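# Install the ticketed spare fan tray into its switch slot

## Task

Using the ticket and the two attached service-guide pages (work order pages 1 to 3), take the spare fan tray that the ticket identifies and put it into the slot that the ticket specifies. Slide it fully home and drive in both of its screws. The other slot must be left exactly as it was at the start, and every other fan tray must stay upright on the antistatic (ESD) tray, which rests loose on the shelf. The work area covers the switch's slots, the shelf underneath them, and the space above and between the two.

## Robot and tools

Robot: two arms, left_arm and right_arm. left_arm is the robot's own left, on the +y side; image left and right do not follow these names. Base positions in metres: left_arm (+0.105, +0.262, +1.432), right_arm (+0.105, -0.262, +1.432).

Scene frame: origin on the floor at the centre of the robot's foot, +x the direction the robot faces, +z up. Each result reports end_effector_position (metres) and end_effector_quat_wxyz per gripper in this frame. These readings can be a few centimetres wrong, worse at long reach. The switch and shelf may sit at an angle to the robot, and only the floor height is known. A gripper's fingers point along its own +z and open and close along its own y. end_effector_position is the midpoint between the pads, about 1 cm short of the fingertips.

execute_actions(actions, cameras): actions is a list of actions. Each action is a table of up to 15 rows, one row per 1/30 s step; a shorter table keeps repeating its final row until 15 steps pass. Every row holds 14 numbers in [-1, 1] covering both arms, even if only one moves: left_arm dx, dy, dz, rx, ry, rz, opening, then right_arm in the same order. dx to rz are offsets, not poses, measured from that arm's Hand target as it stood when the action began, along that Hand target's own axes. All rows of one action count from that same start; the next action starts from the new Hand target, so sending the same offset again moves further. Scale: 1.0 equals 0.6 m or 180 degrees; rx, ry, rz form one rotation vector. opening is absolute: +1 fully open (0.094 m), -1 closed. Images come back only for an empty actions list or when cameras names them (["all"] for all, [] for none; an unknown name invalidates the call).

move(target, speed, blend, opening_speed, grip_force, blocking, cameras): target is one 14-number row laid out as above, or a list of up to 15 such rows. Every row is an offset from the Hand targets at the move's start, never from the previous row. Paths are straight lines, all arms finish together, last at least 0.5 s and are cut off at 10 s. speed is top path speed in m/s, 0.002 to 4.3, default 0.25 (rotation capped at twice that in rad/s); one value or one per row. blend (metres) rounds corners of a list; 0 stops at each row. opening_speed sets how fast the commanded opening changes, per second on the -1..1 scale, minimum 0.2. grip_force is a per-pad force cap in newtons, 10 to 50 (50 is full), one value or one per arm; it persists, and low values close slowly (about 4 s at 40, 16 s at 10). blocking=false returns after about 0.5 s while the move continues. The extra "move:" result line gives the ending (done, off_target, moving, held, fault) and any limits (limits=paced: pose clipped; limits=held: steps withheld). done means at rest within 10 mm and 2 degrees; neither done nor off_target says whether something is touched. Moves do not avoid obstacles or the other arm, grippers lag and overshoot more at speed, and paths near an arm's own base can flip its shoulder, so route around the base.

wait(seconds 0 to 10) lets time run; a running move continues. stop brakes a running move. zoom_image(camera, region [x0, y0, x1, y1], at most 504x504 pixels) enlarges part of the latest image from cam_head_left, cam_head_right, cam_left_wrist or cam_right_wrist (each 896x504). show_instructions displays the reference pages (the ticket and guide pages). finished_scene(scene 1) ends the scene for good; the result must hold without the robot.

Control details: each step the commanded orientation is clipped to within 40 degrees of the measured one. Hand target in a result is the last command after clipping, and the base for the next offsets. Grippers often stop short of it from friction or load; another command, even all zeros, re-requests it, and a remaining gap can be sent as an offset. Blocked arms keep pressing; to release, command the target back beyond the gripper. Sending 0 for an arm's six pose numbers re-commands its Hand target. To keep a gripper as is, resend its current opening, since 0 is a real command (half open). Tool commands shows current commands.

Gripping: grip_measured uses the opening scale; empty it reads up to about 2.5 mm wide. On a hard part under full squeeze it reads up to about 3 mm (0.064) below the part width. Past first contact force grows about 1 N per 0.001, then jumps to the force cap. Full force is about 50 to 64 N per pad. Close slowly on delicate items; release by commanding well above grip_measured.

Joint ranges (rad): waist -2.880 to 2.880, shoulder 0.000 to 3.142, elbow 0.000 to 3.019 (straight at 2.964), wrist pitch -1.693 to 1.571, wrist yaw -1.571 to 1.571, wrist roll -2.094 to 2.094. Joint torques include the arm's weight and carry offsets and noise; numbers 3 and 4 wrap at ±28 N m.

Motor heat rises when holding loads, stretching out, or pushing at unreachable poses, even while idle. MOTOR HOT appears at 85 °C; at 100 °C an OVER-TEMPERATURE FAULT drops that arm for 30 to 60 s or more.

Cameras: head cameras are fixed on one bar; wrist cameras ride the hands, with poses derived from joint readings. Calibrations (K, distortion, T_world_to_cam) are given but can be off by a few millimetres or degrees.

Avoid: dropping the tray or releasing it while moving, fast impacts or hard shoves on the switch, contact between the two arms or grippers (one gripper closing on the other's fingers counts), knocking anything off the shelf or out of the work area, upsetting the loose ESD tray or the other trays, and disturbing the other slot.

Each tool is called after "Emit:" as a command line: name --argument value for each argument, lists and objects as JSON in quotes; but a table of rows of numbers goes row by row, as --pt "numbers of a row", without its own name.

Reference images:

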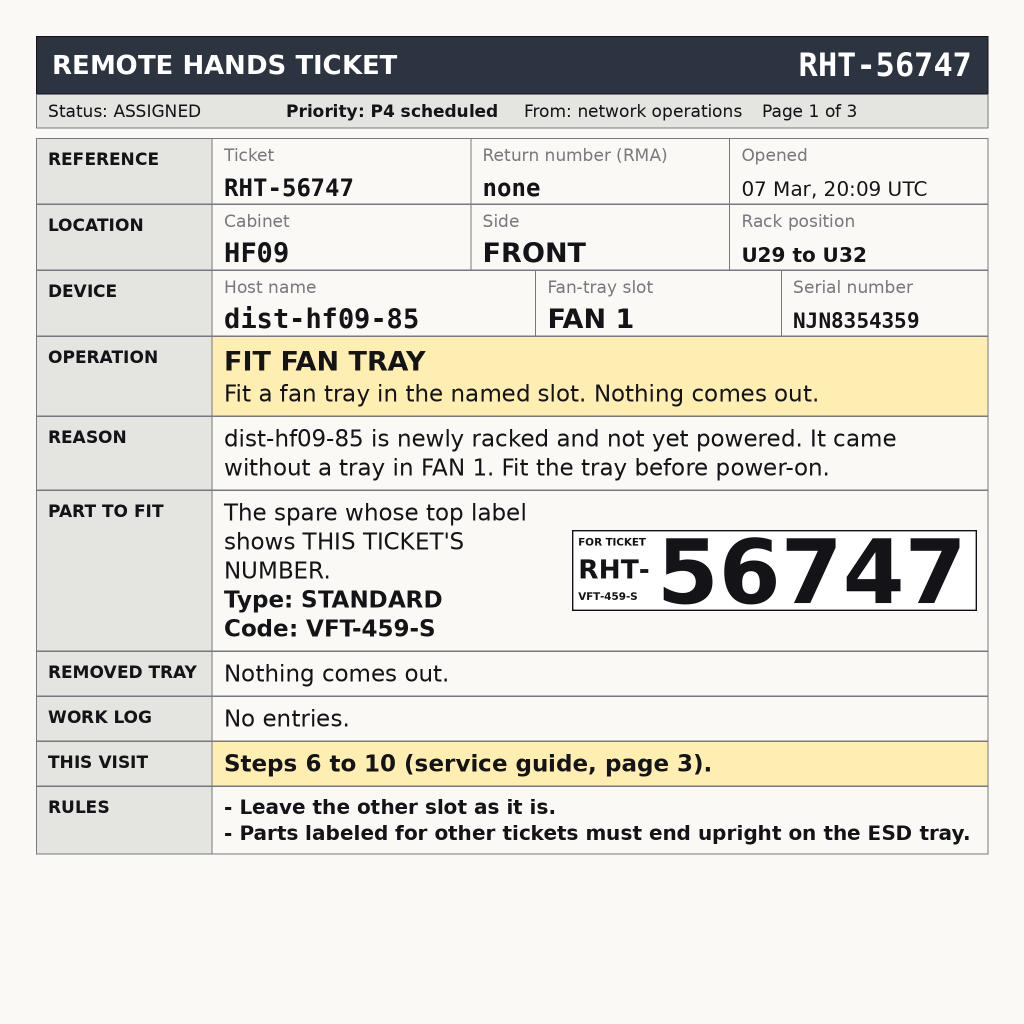

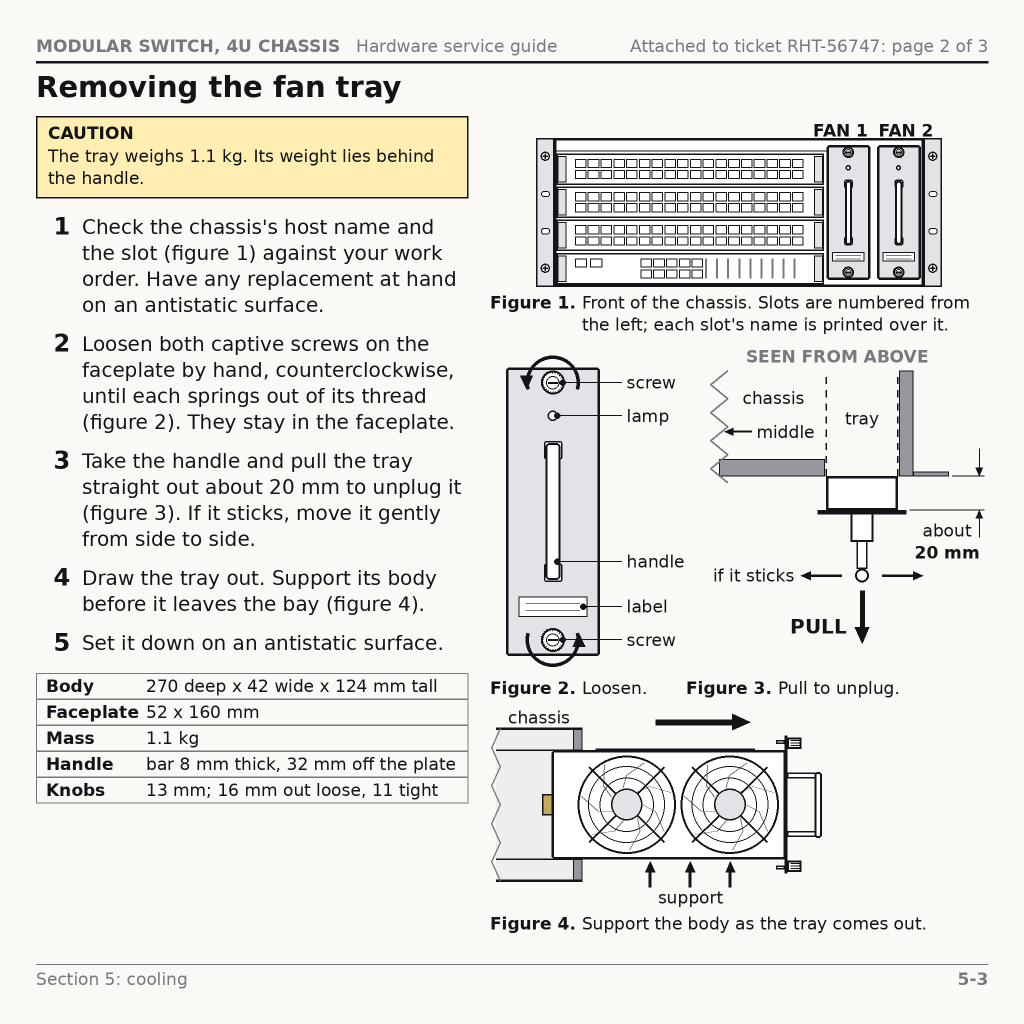

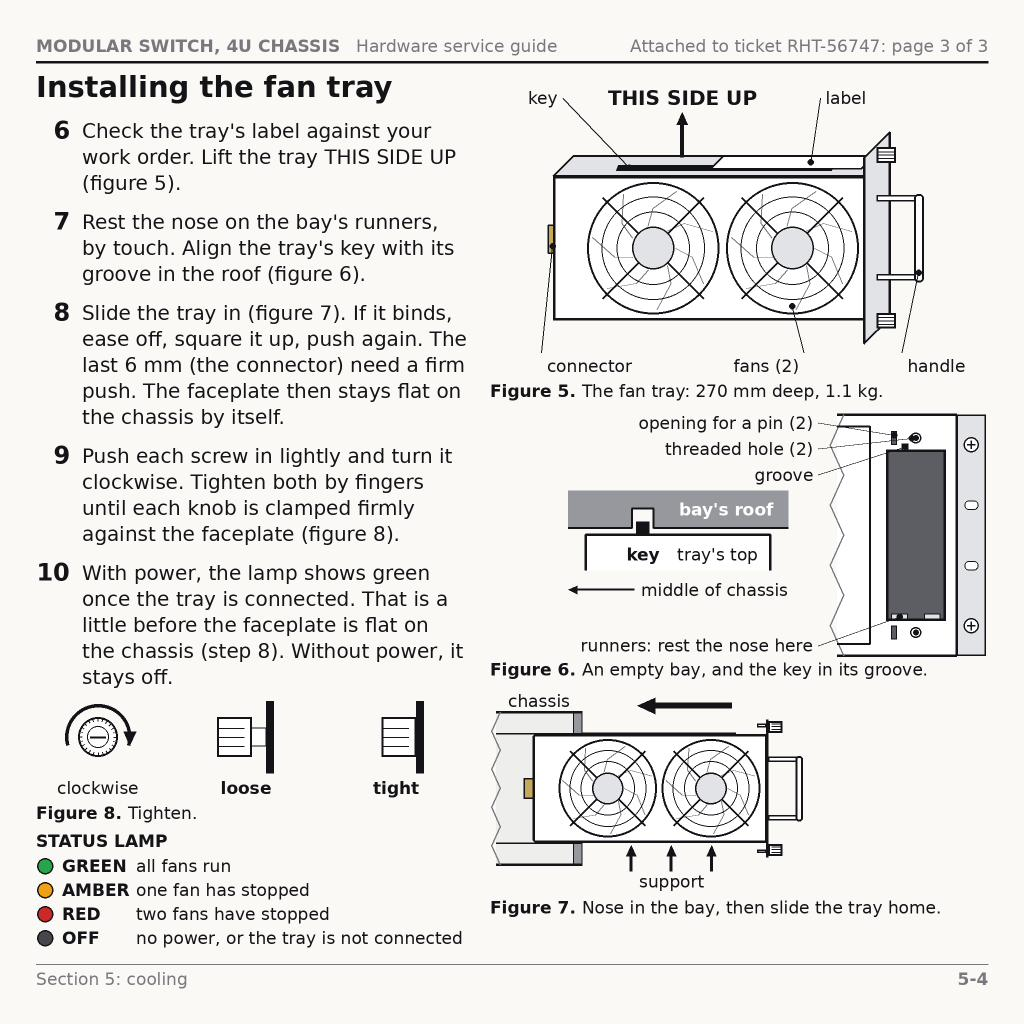

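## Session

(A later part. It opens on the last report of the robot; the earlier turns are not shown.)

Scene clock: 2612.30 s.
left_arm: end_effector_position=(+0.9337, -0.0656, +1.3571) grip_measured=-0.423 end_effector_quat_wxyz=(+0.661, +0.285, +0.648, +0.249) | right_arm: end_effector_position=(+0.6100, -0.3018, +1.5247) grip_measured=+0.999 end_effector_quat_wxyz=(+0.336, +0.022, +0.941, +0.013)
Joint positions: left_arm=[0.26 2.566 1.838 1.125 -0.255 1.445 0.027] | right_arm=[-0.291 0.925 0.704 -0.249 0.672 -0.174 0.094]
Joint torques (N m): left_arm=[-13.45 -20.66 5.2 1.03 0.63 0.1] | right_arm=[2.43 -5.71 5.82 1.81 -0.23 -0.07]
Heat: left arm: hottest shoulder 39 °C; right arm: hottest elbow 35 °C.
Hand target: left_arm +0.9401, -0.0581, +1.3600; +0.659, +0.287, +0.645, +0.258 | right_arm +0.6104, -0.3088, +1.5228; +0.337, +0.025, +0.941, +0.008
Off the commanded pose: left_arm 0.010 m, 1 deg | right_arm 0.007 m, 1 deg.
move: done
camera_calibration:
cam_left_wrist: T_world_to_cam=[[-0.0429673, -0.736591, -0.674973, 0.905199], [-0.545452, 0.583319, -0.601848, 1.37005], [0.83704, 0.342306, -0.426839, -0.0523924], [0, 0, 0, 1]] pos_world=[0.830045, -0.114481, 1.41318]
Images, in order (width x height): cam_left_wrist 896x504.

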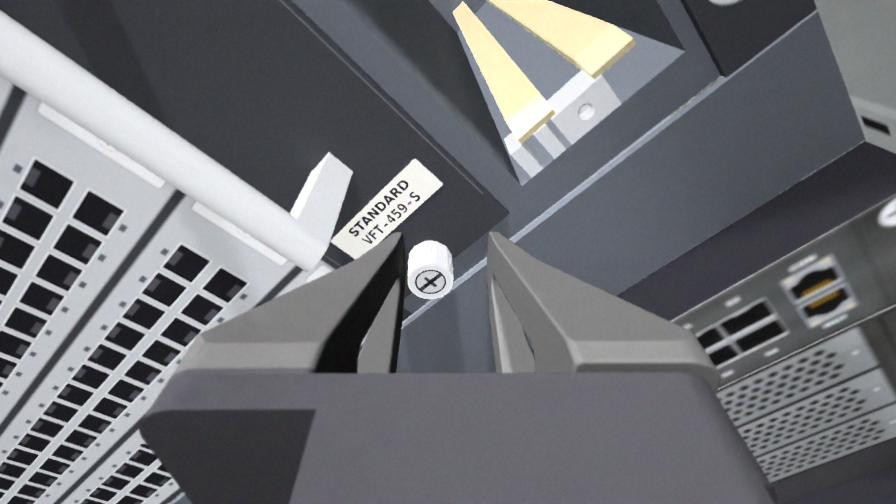

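Emit:
move --pt "0.003 0.007 0 0 0 -0.5 -0.42 0 0 0 0 0 0 1" --pt "0.003 0.007 0 0 0 -0.5 -1 0 0 0 0 0 0 1" --pt "0.003 0.007 0.06 0 0 0.03 -1 0 0 0 0 0 0 1" --pt "0.003 0.007 0 0 0 0.03 -0.42 0 0 0 0 0 0 1" --pt "0.003 0.007 0 0 0 -0.5 -0.42 0 0 0 0 0 0 1" --speed 1.0

Emit:
move --pt "0 0 0 0 0 0 -1 0 0 0 0 0 0 1" --pt "0 0 0.05 0 0 0.53 -1 0 0 0 0 0 0 1" --pt "0 0 0 0 0 0.53 -0.42 0 0 0 0 0 0 1" --pt "0 0 0 0 0 0 -0.42 0 0 0 0 0 0 1" --speed 1.1

Emit:
move --pt "0 0 0 0 0 0 -1 0 0 0 0 0 0 1" --pt "0 0 0.05 0 0 0.53 -1 0 0 0 0 0 0 1" --pt "0 0 0 0 0 0.53 -0.42 0 0 0 0 0 0 1" --pt "0 0 0 0 0 0 -0.42 0 0 0 0 0 0 1" --speed 1.1

Emit:
move --pt "0 0 0 0 0 0 -1 0 0 0 0 0 0 1" --pt "0 0 0.05 0 0 0.53 -1 0 0 0 0 0 0 1" --pt "0 0 0 0 0 0.53 -0.42 0 0 0 0 0 0 1" --pt "0 0 0 0 0 0 -0.42 0 0 0 0 0 0 1" --speed 1.1 --cameras '["cam_left_wrist"]'

Scene clock: 2648.27 s.
left_arm: end_effector_position=(+0.9336, -0.0632, +1.3576) grip_measured=-0.422 end_effector_quat_wxyz=(+0.649, -0.245, +0.664, -0.281) | right_arm: end_effector_position=(+0.6100, -0.3018, +1.5247) grip_measured=+0.999 end_effector_quat_wxyz=(+0.336, +0.022, +0.941, +0.013)
Joint positions: left_arm=[0.263 2.56 1.831 1.127 -0.252 -0.092 0.027] | right_arm=[-0.291 0.925 0.704 -0.249 0.672 -0.174 0.094]
Joint torques (N m): left_arm=[-13.68 -20.37 4.92 0.84 0.53 -0.1] | right_arm=[2.37 -5.71 5.81 1.81 -0.23 -0.07]
Heat: left arm: hottest shoulder 39 °C; right arm: hottest elbow 35 °C.
Hand target: left_arm +0.9404, -0.0538, +1.3617; +0.649, -0.253, +0.659, -0.284 | right_arm +0.6104, -0.3088, +1.5228; +0.337, +0.025, +0.941, +0.008
Off the commanded pose: left_arm 0.012 m, 1 deg | right_arm 0.007 m, 1 deg.
move: off_target (left_arm); target 2's new opening was sent with left_arm's hand 0.014 m and 1 deg from that target

Scene clock: 2654.40 s.
left_arm: end_effector_position=(+0.9338, -0.0626, +1.3596) grip_measured=-0.422 end_effector_quat_wxyz=(+0.649, -0.244, +0.663, -0.281) | right_arm: end_effector_position=(+0.6100, -0.3018, +1.5247) grip_measured=+0.999 end_effector_quat_wxyz=(+0.336, +0.022, +0.941, +0.013)
Joint positions: left_arm=[0.262 2.557 1.828 1.128 -0.25 -0.091 0.027] | right_arm=[-0.291 0.925 0.704 -0.249 0.672 -0.174 0.094]
Joint torques (N m): left_arm=[-14.04 -20.37 5.01 0.92 0.55 -0.06] | right_arm=[2.43 -5.71 5.81 1.83 -0.23 -0.07]
Motor temperatures (°C): left_arm=[32 40 37 25 30 24 28] | right_arm=[30 30 35 27 24 25 23]
Heat: left arm: hottest shoulder 40 °C; right arm: hottest elbow 35 °C.
Hand target: left_arm +0.9403, -0.0538, +1.3616; +0.648, -0.253, +0.659, -0.284 | right_arm +0.6104, -0.3088, +1.5228; +0.337, +0.025, +0.941, +0.008
Off the commanded pose: left_arm 0.011 m, 1 deg | right_arm 0.007 m, 1 deg.
move: off_target (left_arm)

Scene clock: 2660.47 s.
left_arm: end_effector_position=(+0.9339, -0.0631, +1.3602) grip_measured=-0.422 end_effector_quat_wxyz=(+0.649, -0.243, +0.664, -0.281) | right_arm: end_effector_position=(+0.6100, -0.3018, +1.5247) grip_measured=+0.999 end_effector_quat_wxyz=(+0.336, +0.022, +0.941, +0.013)
Joint positions: left_arm=[0.261 2.555 1.827 1.125 -0.249 -0.09 0.027] | right_arm=[-0.291 0.925 0.704 -0.249 0.672 -0.174 0.094]
Joint torques (N m): left_arm=[-14.15 -20.72 4.97 1.09 0.57 -0.09] | right_arm=[2.37 -5.66 5.82 1.81 -0.23 -0.07]
Heat: left arm: hottest shoulder 39 °C; right arm: hottest elbow 35 °C.
Hand target: left_arm +0.9404, -0.0537, +1.3618; +0.649, -0.253, +0.659, -0.284 | right_arm +0.6104, -0.3088, +1.5228; +0.337, +0.025, +0.941, +0.008
Off the commanded pose: left_arm 0.011 m, 1 deg | right_arm 0.007 m, 1 deg.
move: off_target (left_arm)

Scene clock: 2666.63 s.
left_arm: end_effector_position=(+0.9338, -0.0640, +1.3613) grip_measured=-0.422 end_effector_quat_wxyz=(+0.649, -0.242, +0.665, -0.281) | right_arm: end_effector_position=(+0.6100, -0.3018, +1.5247) grip_measured=+0.999 end_effector_quat_wxyz=(+0.336, +0.022, +0.941, +0.013)
Joint positions: left_arm=[0.26 2.554 1.826 1.123 -0.249 -0.087 0.027] | right_arm=[-0.291 0.925 0.704 -0.249 0.672 -0.174 0.094]
Joint torques (N m): left_arm=[-14.39 -19.84 5.01 1.17 0.46 -0.18] | right_arm=[2.43 -5.77 5.82 1.8 -0.23 -0.07]
Heat: left arm: hottest shoulder 38 °C; right arm: hottest elbow 35 °C.
Hand target: left_arm +0.9404, -0.0539, +1.3619; +0.649, -0.253, +0.659, -0.284 | right_arm +0.6104, -0.3088, +1.5228; +0.337, +0.025, +0.941, +0.008
Off the commanded pose: left_arm 0.012 m, 1 deg | right_arm 0.007 m, 1 deg.
move: off_target (left_arm)
camera_calibration:
cam_left_wrist: T_world_to_cam=[[-0.0436861, -0.702183, 0.710655, -0.974114], [-0.608299, -0.545578, -0.576469, 1.32365], [0.792505, -0.457474, -0.403303, -0.0929352], [0, 0, 0, 1]] pos_world=[0.836274, -0.00436536, 1.41782]
Images, in order (width x height): cam_left_wrist 896x504.

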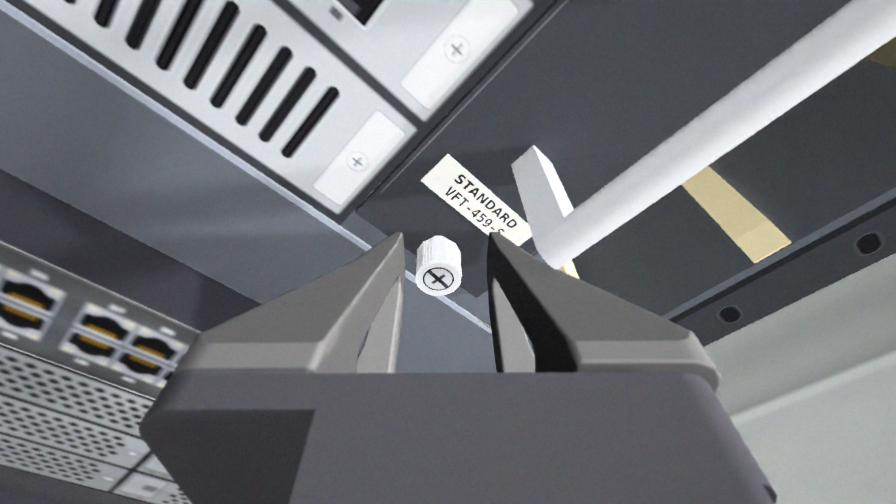

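Emit:
zoom_image --camera "cam_left_wrist" --region '[390, 200, 500, 310]'

Scaled by 4.582 from the camera's 896x504 image, which has a finer 1280x720 frame.

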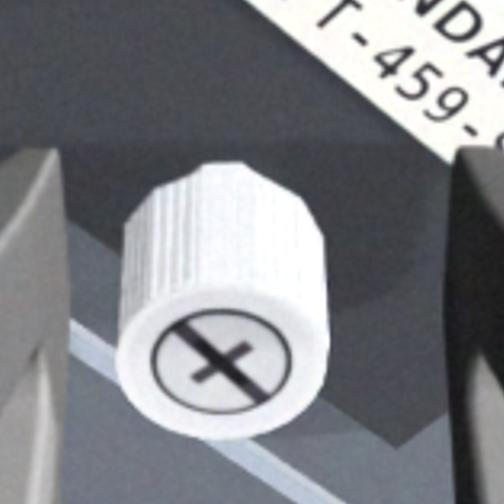

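Emit:
move --pt "0 0 -0.025 0 0 0 -0.42 0 0 0 0 0 0 1" --speed 0.3 --cameras '["cam_left_wrist"]'

Emit:
zoom_image --camera "cam_left_wrist" --region '[390, 200, 500, 310]'

Scene clock: 2696.60 s.
left_arm: end_effector_position=(+0.9189, -0.0666, +1.3503) grip_measured=-0.422 end_effector_quat_wxyz=(+0.642, -0.240, +0.671, -0.282) | right_arm: end_effector_position=(+0.6100, -0.3018, +1.5247) grip_measured=+0.999 end_effector_quat_wxyz=(+0.336, +0.022, +0.941, +0.013)
Joint positions: left_arm=[0.26 2.551 1.781 1.146 -0.252 -0.091 0.027] | right_arm=[-0.291 0.925 0.704 -0.249 0.672 -0.174 0.094]
Joint torques (N m): left_arm=[-14.51 -21.13 4.1 1.84 0.46 -0.08] | right_arm=[2.43 -5.71 5.82 1.8 -0.23 -0.07]
Heat: left arm: hottest shoulder 38 °C; right arm: hottest elbow 35 °C.
Hand target: left_arm +0.9253, -0.0532, +1.3618; +0.648, -0.254, +0.659, -0.284 | right_arm +0.6104, -0.3088, +1.5228; +0.337, +0.025, +0.941, +0.008
Off the commanded pose: left_arm 0.019 m, 2 deg | right_arm 0.007 m, 1 deg.
move: off_target (left_arm)
camera_calibration:
cam_left_wrist: T_world_to_cam=[[-0.0391667, -0.703305, 0.709809, -0.971899], [-0.623167, -0.538097, -0.567552, 1.30892], [0.781107, -0.464559, -0.417201, -0.0579865], [0, 0, 0, 1]] pos_world=[0.822906, -0.00615152, 1.40855]
Images, in order (width x height): cam_left_wrist 896x504.

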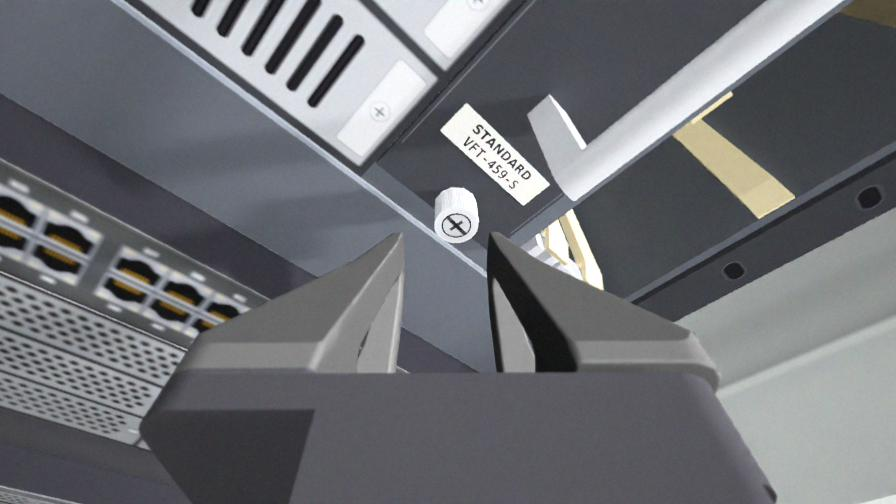

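Scaled by 4.582 from the camera's 896x504 image, which has a finer 1280x720 frame.

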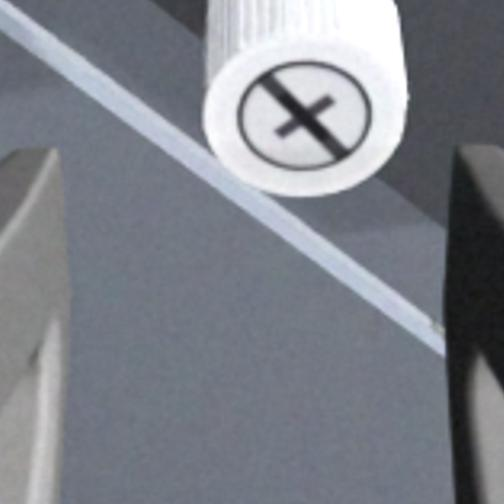

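Emit:
move --pt "-0.016 -0.016 0.008 0 0 0 -0.42 0 0 0 0 0 0 1" --speed 0.3 --cameras '["cam_left_wrist"]'

Scene clock: 2703.23 s.
left_arm: end_effector_position=(+0.9262, -0.0567, +1.3629) grip_measured=-0.422 end_effector_quat_wxyz=(+0.647, -0.248, +0.665, -0.278) | right_arm: end_effector_position=(+0.6100, -0.3018, +1.5247) grip_measured=+0.999 end_effector_quat_wxyz=(+0.336, +0.022, +0.941, +0.013)
Joint positions: left_arm=[0.26 2.53 1.779 1.146 -0.263 -0.091 0.027] | right_arm=[-0.291 0.925 0.704 -0.249 0.672 -0.174 0.094]
Joint torques (N m): left_arm=[-15.5 -21.25 4.05 0.99 0.55 -0.01] | right_arm=[2.43 -5.71 5.82 1.83 -0.23 -0.07]
Heat: left arm: hottest shoulder 38 °C; right arm: hottest elbow 35 °C.
Hand target: left_arm +0.9300, -0.0536, +1.3752; +0.648, -0.253, +0.659, -0.284 | right_arm +0.6104, -0.3088, +1.5228; +0.337, +0.025, +0.941, +0.008
Off the commanded pose: left_arm 0.013 m, 1 deg | right_arm 0.007 m, 1 deg.
move: off_target (left_arm)
camera_calibration:
cam_left_wrist: T_world_to_cam=[[-0.0303153, -0.70012, 0.713381, -0.986494], [-0.607064, -0.554102, -0.5696, 1.3129], [0.794074, -0.450336, -0.40822, -0.0772698], [0, 0, 0, 1]] pos_world=[0.828469, 0.002021, 1.42003]
Images, in order (width x height): cam_left_wrist 896x504.

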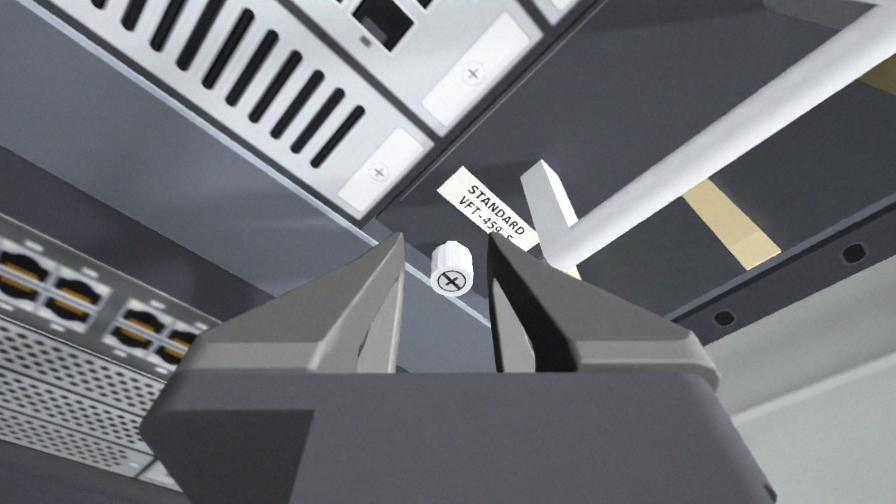

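Emit:
move --pt "0.008 -0.004 0 0 0 0 -0.42 0 0 0 0 0 0 1" --pt "0.008 -0.004 0 0 0 0 -1 0 0 0 0 0 0 1" --pt "0.008 -0.004 0.1 0 0 0 -1 0 0 0 0 0 0 1" --speed 0.4 --cameras '["cam_left_wrist"]'

Emit:
zoom_image --camera "cam_left_wrist" --region '[390, 200, 500, 310]'

Scene clock: 2713.37 s.
left_arm: end_effector_position=(+0.9310, -0.0580, +1.3637) grip_measured=-0.763 end_effector_quat_wxyz=(+0.644, -0.253, +0.669, -0.272) | right_arm: end_effector_position=(+0.6100, -0.3018, +1.5247) grip_measured=+0.999 end_effector_quat_wxyz=(+0.336, +0.022, +0.941, +0.013)
Joint positions: left_arm=[0.256 2.534 1.8 1.126 -0.284 -0.091 0.011] | right_arm=[-0.291 0.925 0.704 -0.249 0.672 -0.174 0.094]
Joint torques (N m): left_arm=[-13.51 -18.43 16.1 -3.12 2.14 -0.13] | right_arm=[2.43 -5.66 5.82 1.81 -0.23 -0.07]
Heat: left arm: hottest shoulder 39 °C; right arm: hottest elbow 35 °C.
Hand target: left_arm +0.9898, -0.0612, +1.3737; +0.649, -0.253, +0.659, -0.284 | right_arm +0.6104, -0.3088, +1.5228; +0.337, +0.025, +0.941, +0.008
Off the commanded pose: left_arm 0.060 m, 2 deg | right_arm 0.007 m, 1 deg.
move: off_target (left_arm); target 2's new opening was sent with left_arm's hand 0.012 m and 1 deg from that target
camera_calibration:
cam_left_wrist: T_world_to_cam=[[-0.0121238, -0.700573, 0.713478, -1.00492], [-0.608829, -0.560849, -0.561049, 1.30511], [0.793209, -0.441188, -0.419729, -0.0642503], [0, 0, 0, 1]] pos_world=[0.83337, -0.00039788, 1.42226]
Images, in order (width x height): cam_left_wrist 896x504.

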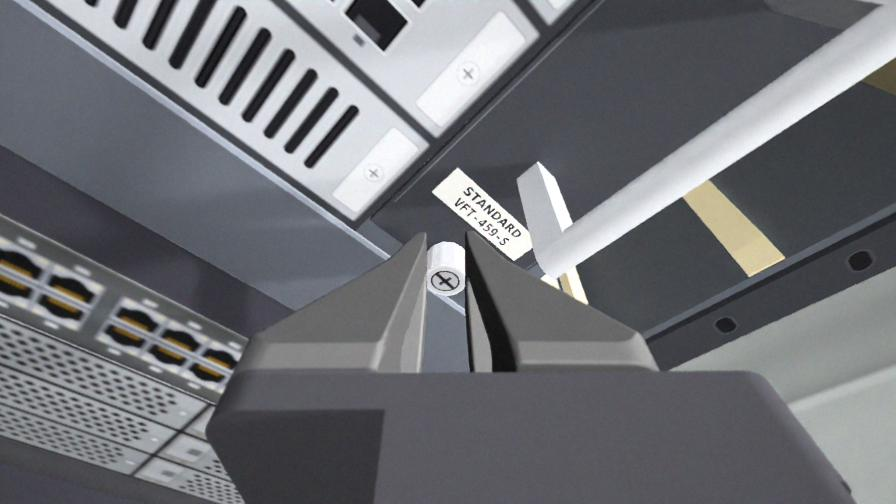

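Scaled by 4.582 from the camera's 896x504 image, which has a finer 1280x720 frame.

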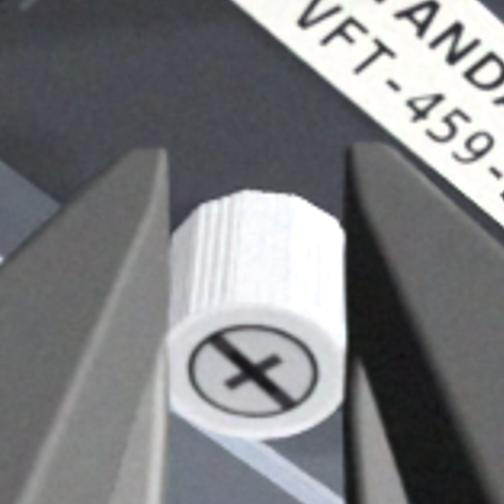

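Emit:
move --pt "0 0 0 0 0 0.5 -1 0 0 0 0 0 0 1" --pt "0 0 -0.095 0 0 0.5 -1 0 0 0 0 0 0 1" --pt "0 0 -0.095 0 0 0.5 -0.42 0 0 0 0 0 0 1" --speed 0.5 --cameras '["cam_left_wrist"]'

Emit:
zoom_image --camera "cam_left_wrist" --region '[390, 180, 520, 310]'

Scene clock: 2722.83 s.
left_arm: end_effector_position=(+0.9258, -0.0684, +1.3636) grip_measured=-0.424 end_effector_quat_wxyz=(+0.657, +0.290, +0.650, +0.248) | right_arm: end_effector_position=(+0.6100, -0.3018, +1.5247) grip_measured=+0.999 end_effector_quat_wxyz=(+0.336, +0.022, +0.941, +0.013)
Joint positions: left_arm=[0.248 2.544 1.8 1.131 -0.27 1.453 0.027] | right_arm=[-0.291 0.925 0.704 -0.249 0.672 -0.174 0.094]
Joint torques (N m): left_arm=[-14.1 -20.78 4.89 1.37 0.69 0.11] | right_arm=[2.49 -5.66 5.81 1.8 -0.23 -0.07]
Heat: left arm: hottest shoulder 39 °C; right arm: hottest elbow 35 °C.
Hand target: left_arm +0.9328, -0.0586, +1.3734; +0.659, +0.287, +0.645, +0.258 | right_arm +0.6104, -0.3088, +1.5228; +0.337, +0.025, +0.941, +0.008
Off the commanded pose: left_arm 0.016 m, 1 deg | right_arm 0.007 m, 1 deg.
move: off_target (left_arm); target 3's new opening was sent with left_arm's hand 0.013 m and 1 deg from that target
camera_calibration:
cam_left_wrist: T_world_to_cam=[[-0.0532139, -0.731588, -0.679667, 0.923437], [-0.548986, 0.589978, -0.592065, 1.36167], [0.834136, 0.341621, -0.433026, -0.0310222], [0, 0, 0, 1]] pos_world=[0.822554, -0.117182, 1.42039]
Images, in order (width x height): cam_left_wrist 896x504.

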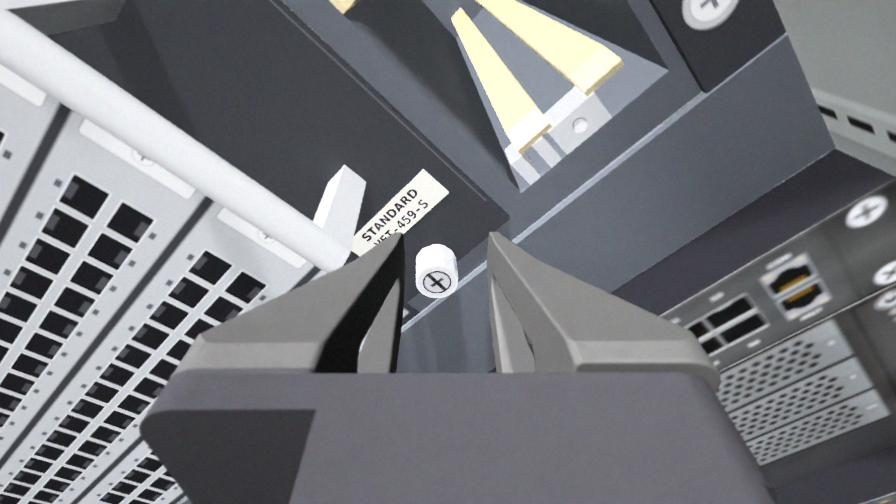

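Scaled by 3.877 from the camera's 896x504 image, which has a finer 1280x720 frame.

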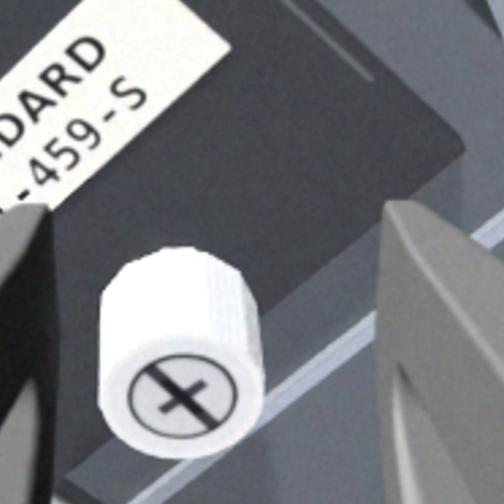

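Emit:
move --pt "0.007 0.004 0 0 0 -0.5 -0.42 0 0 0 0 0 0 1" --pt "0.007 0.004 0 0 0 -0.5 -1 0 0 0 0 0 0 1" --pt "0.007 0.004 0.1 0 0 -0.5 -1 0 0 0 0 0 0 1" --pt "0.007 0.004 0.1 0 0 0 -1 0 0 0 0 0 0 1" --pt "0.007 0.004 0 0 0 0 -1 0 0 0 0 0 0 1" --pt "0.007 0.004 0 0 0 0 -0.42 0 0 0 0 0 0 1" --pt "0.007 0.004 0 0 0 -0.5 -0.42 0 0 0 0 0 0 1" --speed 0.8 --cameras '["cam_left_wrist"]'

Emit:
zoom_image --camera "cam_left_wrist" --region '[390, 200, 500, 310]'

Scene clock: 2761.07 s.
left_arm: end_effector_position=(+0.9276, -0.0626, +1.3628) grip_measured=-0.422 end_effector_quat_wxyz=(+0.647, -0.245, +0.667, -0.278) | right_arm: end_effector_position=(+0.6100, -0.3018, +1.5247) grip_measured=+0.999 end_effector_quat_wxyz=(+0.336, +0.022, +0.941, +0.013)
Joint positions: left_arm=[0.255 2.54 1.797 1.136 -0.263 -0.085 0.027] | right_arm=[-0.291 0.925 0.704 -0.249 0.672 -0.174 0.094]
Joint torques (N m): left_arm=[-13.92 -21.6 4.44 1.07 0.72 -0.13] | right_arm=[2.49 -5.77 5.82 1.8 -0.23 -0.07]
Heat: left arm: hottest shoulder 38 °C; right arm: hottest elbow 35 °C.
Hand target: left_arm +0.9331, -0.0540, +1.3725; +0.649, -0.253, +0.659, -0.284 | right_arm +0.6104, -0.3088, +1.5228; +0.337, +0.025, +0.941, +0.008
Off the commanded pose: left_arm 0.014 m, 1 deg | right_arm 0.007 m, 1 deg.
move: off_target (left_arm); target 2's new opening was sent with left_arm's hand 0.016 m and 1 deg from that target; target 6's new opening was sent with left_arm's hand 0.015 m and 1 deg from that target
camera_calibration:
cam_left_wrist: T_world_to_cam=[[-0.0335248, -0.703149, 0.710252, -0.983411], [-0.609895, -0.548598, -0.571899, 1.31659], [0.791773, -0.452352, -0.410455, -0.0759835], [0, 0, 0, 1]] pos_world=[0.830176, -0.00357618, 1.42024]
Images, in order (width x height): cam_left_wrist 896x504.

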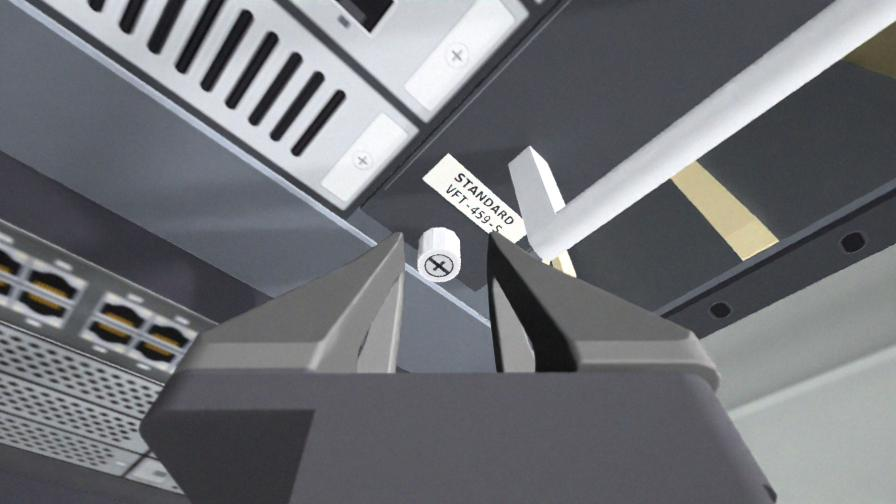

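Scaled by 4.582 from the camera's 896x504 image, which has a finer 1280x720 frame.

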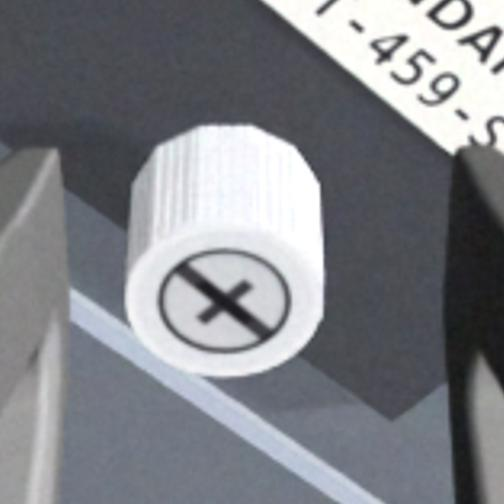

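Emit:
move --pt "0 0 0 0 0 0 -1 0 0 0 0 0 0 1" --pt "0 0 0.05 0 0 0.53 -1 0 0 0 0 0 0 1" --pt "0 0 0 0 0 0.53 -0.42 0 0 0 0 0 0 1" --pt "0 0 0 0 0 0 -0.42 0 0 0 0 0 0 1" --speed 1.1

Emit:
move --pt "0 0 0 0 0 0 -1 0 0 0 0 0 0 1" --pt "0 0 0.05 0 0 0.53 -1 0 0 0 0 0 0 1" --pt "0 0 0 0 0 0.53 -0.42 0 0 0 0 0 0 1" --pt "0 0 0 0 0 0 -0.42 0 0 0 0 0 0 1" --speed 1.1

Emit:
move --pt "0 0 0 0 0 0 -1 0 0 0 0 0 0 1" --pt "0 0 0.05 0 0 0.53 -1 0 0 0 0 0 0 1" --pt "0 0 0 0 0 0.53 -0.42 0 0 0 0 0 0 1" --pt "0 0 0 0 0 0 -0.42 0 0 0 0 0 0 1" --speed 1.1 --cameras '["cam_left_wrist"]'

Emit:
zoom_image --camera "cam_left_wrist" --region '[390, 200, 500, 310]'

Scene clock: 2790.13 s.
left_arm: end_effector_position=(+0.9270, -0.0604, +1.3632) grip_measured=-0.422 end_effector_quat_wxyz=(+0.647, -0.245, +0.666, -0.277) | right_arm: end_effector_position=(+0.6100, -0.3018, +1.5247) grip_measured=+0.999 end_effector_quat_wxyz=(+0.336, +0.022, +0.941, +0.013)
Joint positions: left_arm=[0.257 2.536 1.79 1.14 -0.263 -0.085 0.027] | right_arm=[-0.291 0.925 0.704 -0.249 0.672 -0.174 0.094]
Joint torques (N m): left_arm=[-14.86 -20.84 4.62 1.25 0.62 -0.08] | right_arm=[2.43 -5.71 5.82 1.8 -0.23 -0.07]
Heat: left arm: hottest shoulder 37 °C; right arm: hottest elbow 35 °C.
Hand target: left_arm +0.9331, -0.0539, +1.3724; +0.649, -0.253, +0.659, -0.284 | right_arm +0.6104, -0.3088, +1.5228; +0.337, +0.025, +0.941, +0.008
Off the commanded pose: left_arm 0.013 m, 1 deg | right_arm 0.007 m, 1 deg.
move: off_target (left_arm); target 3's new opening was sent with left_arm's hand 0.015 m and 2 deg from that target

Scene clock: 2796.10 s.
left_arm: end_effector_position=(+0.9266, -0.0623, +1.3647) grip_measured=-0.422 end_effector_quat_wxyz=(+0.647, -0.241, +0.668, -0.278) | right_arm: end_effector_position=(+0.6100, -0.3018, +1.5247) grip_measured=+0.999 end_effector_quat_wxyz=(+0.336, +0.022, +0.941, +0.013)
Joint positions: left_arm=[0.255 2.533 1.787 1.135 -0.26 -0.081 0.027] | right_arm=[-0.291 0.925 0.704 -0.249 0.672 -0.174 0.094]
Joint torques (N m): left_arm=[-13.98 -21.13 5.03 1.07 0.49 -0.14] | right_arm=[2.37 -5.71 5.82 1.8 -0.23 -0.07]
Heat: left arm: hottest shoulder 37 °C; right arm: hottest elbow 35 °C.
Hand target: left_arm +0.9331, -0.0540, +1.3725; +0.649, -0.253, +0.659, -0.284 | right_arm +0.6104, -0.3088, +1.5228; +0.337, +0.025, +0.941, +0.008
Off the commanded pose: left_arm 0.013 m, 2 deg | right_arm 0.007 m, 1 deg.
move: off_target (left_arm); target 3's new opening was sent with left_arm's hand 0.014 m and 2 deg from that target

Scene clock: 2802.07 s.
left_arm: end_effector_position=(+0.9268, -0.0614, +1.3643) grip_measured=-0.422 end_effector_quat_wxyz=(+0.646, -0.241, +0.668, -0.278) | right_arm: end_effector_position=(+0.6100, -0.3018, +1.5247) grip_measured=+0.999 end_effector_quat_wxyz=(+0.336, +0.022, +0.941, +0.013)
Joint positions: left_arm=[0.256 2.531 1.786 1.134 -0.26 -0.082 0.027] | right_arm=[-0.291 0.925 0.704 -0.249 0.672 -0.174 0.094]
Joint torques (N m): left_arm=[-14.62 -20.31 4.94 1.22 0.52 -0.16] | right_arm=[2.43 -5.71 5.81 1.81 -0.23 -0.07]
Heat: left arm: hottest shoulder 37 °C; right arm: hottest elbow 35 °C.
Hand target: left_arm +0.9331, -0.0540, +1.3723; +0.649, -0.254, +0.659, -0.284 | right_arm +0.6104, -0.3088, +1.5228; +0.337, +0.025, +0.941, +0.008
Off the commanded pose: left_arm 0.013 m, 2 deg | right_arm 0.007 m, 1 deg.
move: off_target (left_arm); target 3's new opening was sent with left_arm's hand 0.015 m and 2 deg from that target
camera_calibration:
cam_left_wrist: T_world_to_cam=[[-0.0366796, -0.70636, 0.706902, -0.976417], [-0.61352, -0.542458, -0.573876, 1.32405], [0.788827, -0.454748, -0.413468, -0.0675314], [0, 0, 0, 1]] pos_world=[0.829784, -0.0021727, 1.42215]
Images, in order (width x height): cam_left_wrist 896x504.

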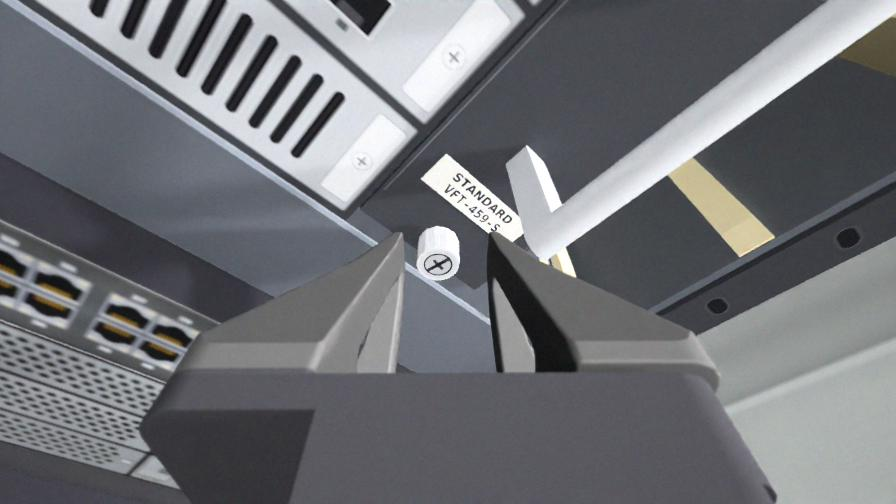

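Scaled by 4.582 from the camera's 896x504 image, which has a finer 1280x720 frame.

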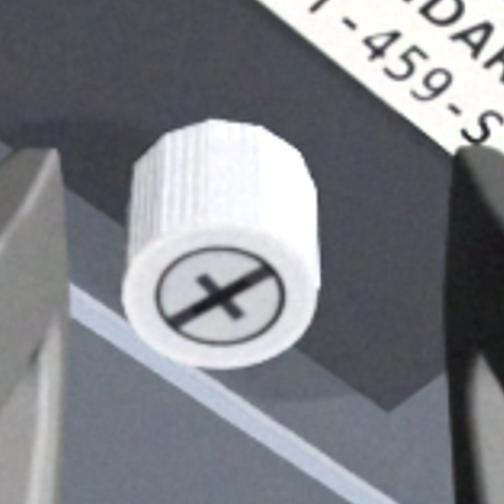

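Emit:
move --pt "0 0 0 0 0 0 -1 0 0 0 0 0 0 1" --pt "0 0 0.05 0 0 0.53 -1 0 0 0 0 0 0 1" --pt "0 0 0 0 0 0.53 -0.42 0 0 0 0 0 0 1" --pt "0 0 0 0 0 0 -0.42 0 0 0 0 0 0 1" --speed 1.1

Emit:
move --pt "0 0 0 0 0 0 -1 0 0 0 0 0 0 1" --pt "0 0 0.05 0 0 0.53 -1 0 0 0 0 0 0 1" --pt "0 0 0 0 0 0.53 -0.42 0 0 0 0 0 0 1" --pt "0 0 0 0 0 0 -0.42 0 0 0 0 0 0 1" --speed 1.1

Emit:
move --pt "0 0 0 0 0 0 -1 0 0 0 0 0 0 1" --pt "0 0 0.05 0 0 0.53 -1 0 0 0 0 0 0 1" --pt "0 0 0 0 0 0.53 -0.42 0 0 0 0 0 0 1" --pt "0 0 0 0 0 0 -0.42 0 0 0 0 0 0 1" --speed 1.1

Emit:
move --pt "0 0 0 0 0 0 -1 0 0 0 0 0 0 1" --pt "0 0 0.05 0 0 0.53 -1 0 0 0 0 0 0 1" --pt "0 0 0 0 0 0.53 -0.42 0 0 0 0 0 0 1" --pt "0 0 0 0 0 0 -0.42 0 0 0 0 0 0 1" --speed 1.1 --cameras '["cam_left_wrist"]'

Emit:
zoom_image --camera "cam_left_wrist" --region '[390, 200, 500, 310]'

Scene clock: 2824.53 s.
left_arm: end_effector_position=(+0.9272, -0.0622, +1.3650) grip_measured=-0.422 end_effector_quat_wxyz=(+0.647, -0.240, +0.668, -0.278) | right_arm: end_effector_position=(+0.6100, -0.3018, +1.5247) grip_measured=+0.999 end_effector_quat_wxyz=(+0.336, +0.022, +0.941, +0.013)
Joint positions: left_arm=[0.255 2.532 1.788 1.133 -0.258 -0.079 0.027] | right_arm=[-0.291 0.925 0.704 -0.249 0.672 -0.174 0.094]
Joint torques (N m): left_arm=[-14.33 -19.96 4.72 1.37 0.43 -0.22] | right_arm=[2.43 -5.66 5.81 1.81 -0.23 -0.07]
Heat: left arm: hottest shoulder 37 °C; right arm: hottest elbow 35 °C.
Hand target: left_arm +0.9331, -0.0540, +1.3723; +0.649, -0.253, +0.659, -0.284 | right_arm +0.6104, -0.3088, +1.5228; +0.337, +0.025, +0.941, +0.008
Off the commanded pose: left_arm 0.013 m, 2 deg | right_arm 0.007 m, 1 deg.
move: off_target (left_arm); target 3's new opening was sent with left_arm's hand 0.014 m and 2 deg from that target

Scene clock: 2830.47 s.
left_arm: end_effector_position=(+0.9271, -0.0611, +1.3643) grip_measured=-0.422 end_effector_quat_wxyz=(+0.647, -0.242, +0.668, -0.278) | right_arm: end_effector_position=(+0.6100, -0.3018, +1.5247) grip_measured=+0.999 end_effector_quat_wxyz=(+0.336, +0.022, +0.941, +0.013)
Joint positions: left_arm=[0.256 2.532 1.787 1.135 -0.26 -0.082 0.027] | right_arm=[-0.291 0.925 0.704 -0.249 0.672 -0.174 0.094]
Joint torques (N m): left_arm=[-14.21 -20.01 5.07 1.11 0.45 -0.14] | right_arm=[2.43 -5.71 5.81 1.8 -0.23 -0.07]
Heat: left arm: hottest shoulder 37 °C; right arm: hottest elbow 35 °C.
Hand target: left_arm +0.9332, -0.0539, +1.3725; +0.649, -0.253, +0.659, -0.284 | right_arm +0.6104, -0.3088, +1.5228; +0.337, +0.025, +0.941, +0.008
Off the commanded pose: left_arm 0.012 m, 2 deg | right_arm 0.007 m, 1 deg.
move: off_target (left_arm); target 3's new opening was sent with left_arm's hand 0.014 m and 2 deg from that target

Scene clock: 2836.40 s.
left_arm: end_effector_position=(+0.9266, -0.0624, +1.3649) grip_measured=-0.422 end_effector_quat_wxyz=(+0.647, -0.241, +0.668, -0.278) | right_arm: end_effector_position=(+0.6100, -0.3018, +1.5247) grip_measured=+0.999 end_effector_quat_wxyz=(+0.336, +0.022, +0.941, +0.013)
Joint positions: left_arm=[0.255 2.533 1.787 1.135 -0.259 -0.08 0.027] | right_arm=[-0.291 0.925 0.704 -0.249 0.672 -0.174 0.094]
Joint torques (N m): left_arm=[-14.27 -20.66 4.68 1.31 0.52 -0.18] | right_arm=[2.43 -5.71 5.82 1.8 -0.23 -0.07]
Heat: left arm: hottest shoulder 37 °C; right arm: hottest elbow 35 °C.
Hand target: left_arm +0.9331, -0.0540, +1.3724; +0.649, -0.253, +0.659, -0.284 | right_arm +0.6104, -0.3088, +1.5228; +0.337, +0.025, +0.941, +0.008
Off the commanded pose: left_arm 0.013 m, 2 deg | right_arm 0.007 m, 1 deg.
move: off_target (left_arm); target 3's new opening was sent with left_arm's hand 0.014 m and 2 deg from that target

Scene clock: 2842.30 s.
left_arm: end_effector_position=(+0.9270, -0.0615, +1.3645) grip_measured=-0.422 end_effector_quat_wxyz=(+0.647, -0.240, +0.669, -0.277) | right_arm: end_effector_position=(+0.6100, -0.3018, +1.5247) grip_measured=+0.999 end_effector_quat_wxyz=(+0.336, +0.022, +0.941, +0.013)
Joint positions: left_arm=[0.256 2.531 1.786 1.133 -0.259 -0.08 0.027] | right_arm=[-0.291 0.925 0.704 -0.249 0.672 -0.174 0.094]
Joint torques (N m): left_arm=[-14.51 -20.07 5.03 1.35 0.49 -0.13] | right_arm=[2.37 -5.71 5.81 1.81 -0.23 -0.07]
Heat: left arm: hottest shoulder 37 °C; right arm: hottest elbow 35 °C.
Hand target: left_arm +0.9331, -0.0539, +1.3722; +0.648, -0.253, +0.659, -0.284 | right_arm +0.6104, -0.3088, +1.5228; +0.337, +0.025, +0.941, +0.008
Off the commanded pose: left_arm 0.013 m, 2 deg | right_arm 0.007 m, 1 deg.
move: off_target (left_arm); target 3's new opening was sent with left_arm's hand 0.015 m and 2 deg from that target
camera_calibration:
cam_left_wrist: T_world_to_cam=[[-0.0371798, -0.707915, 0.705318, -0.974035], [-0.613487, -0.540976, -0.575307, 1.32613], [0.788829, -0.454093, -0.414184, -0.0666012], [0, 0, 0, 1]] pos_world=[0.829884, -0.00237471, 1.42235]
Images, in order (width x height): cam_left_wrist 896x504.

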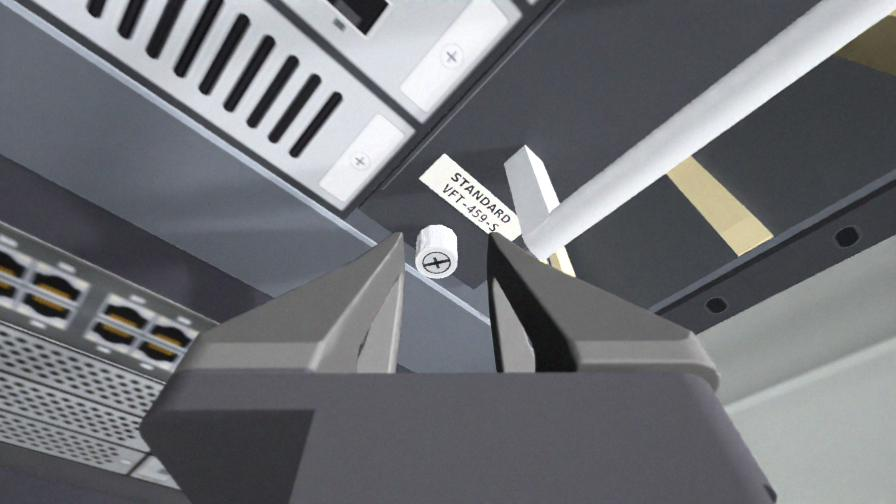

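Scaled by 4.582 from the camera's 896x504 image, which has a finer 1280x720 frame.

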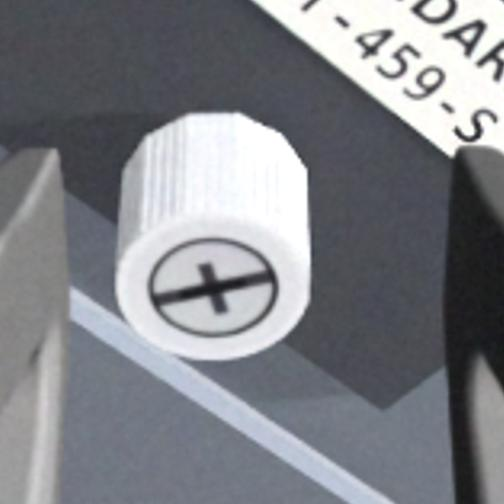

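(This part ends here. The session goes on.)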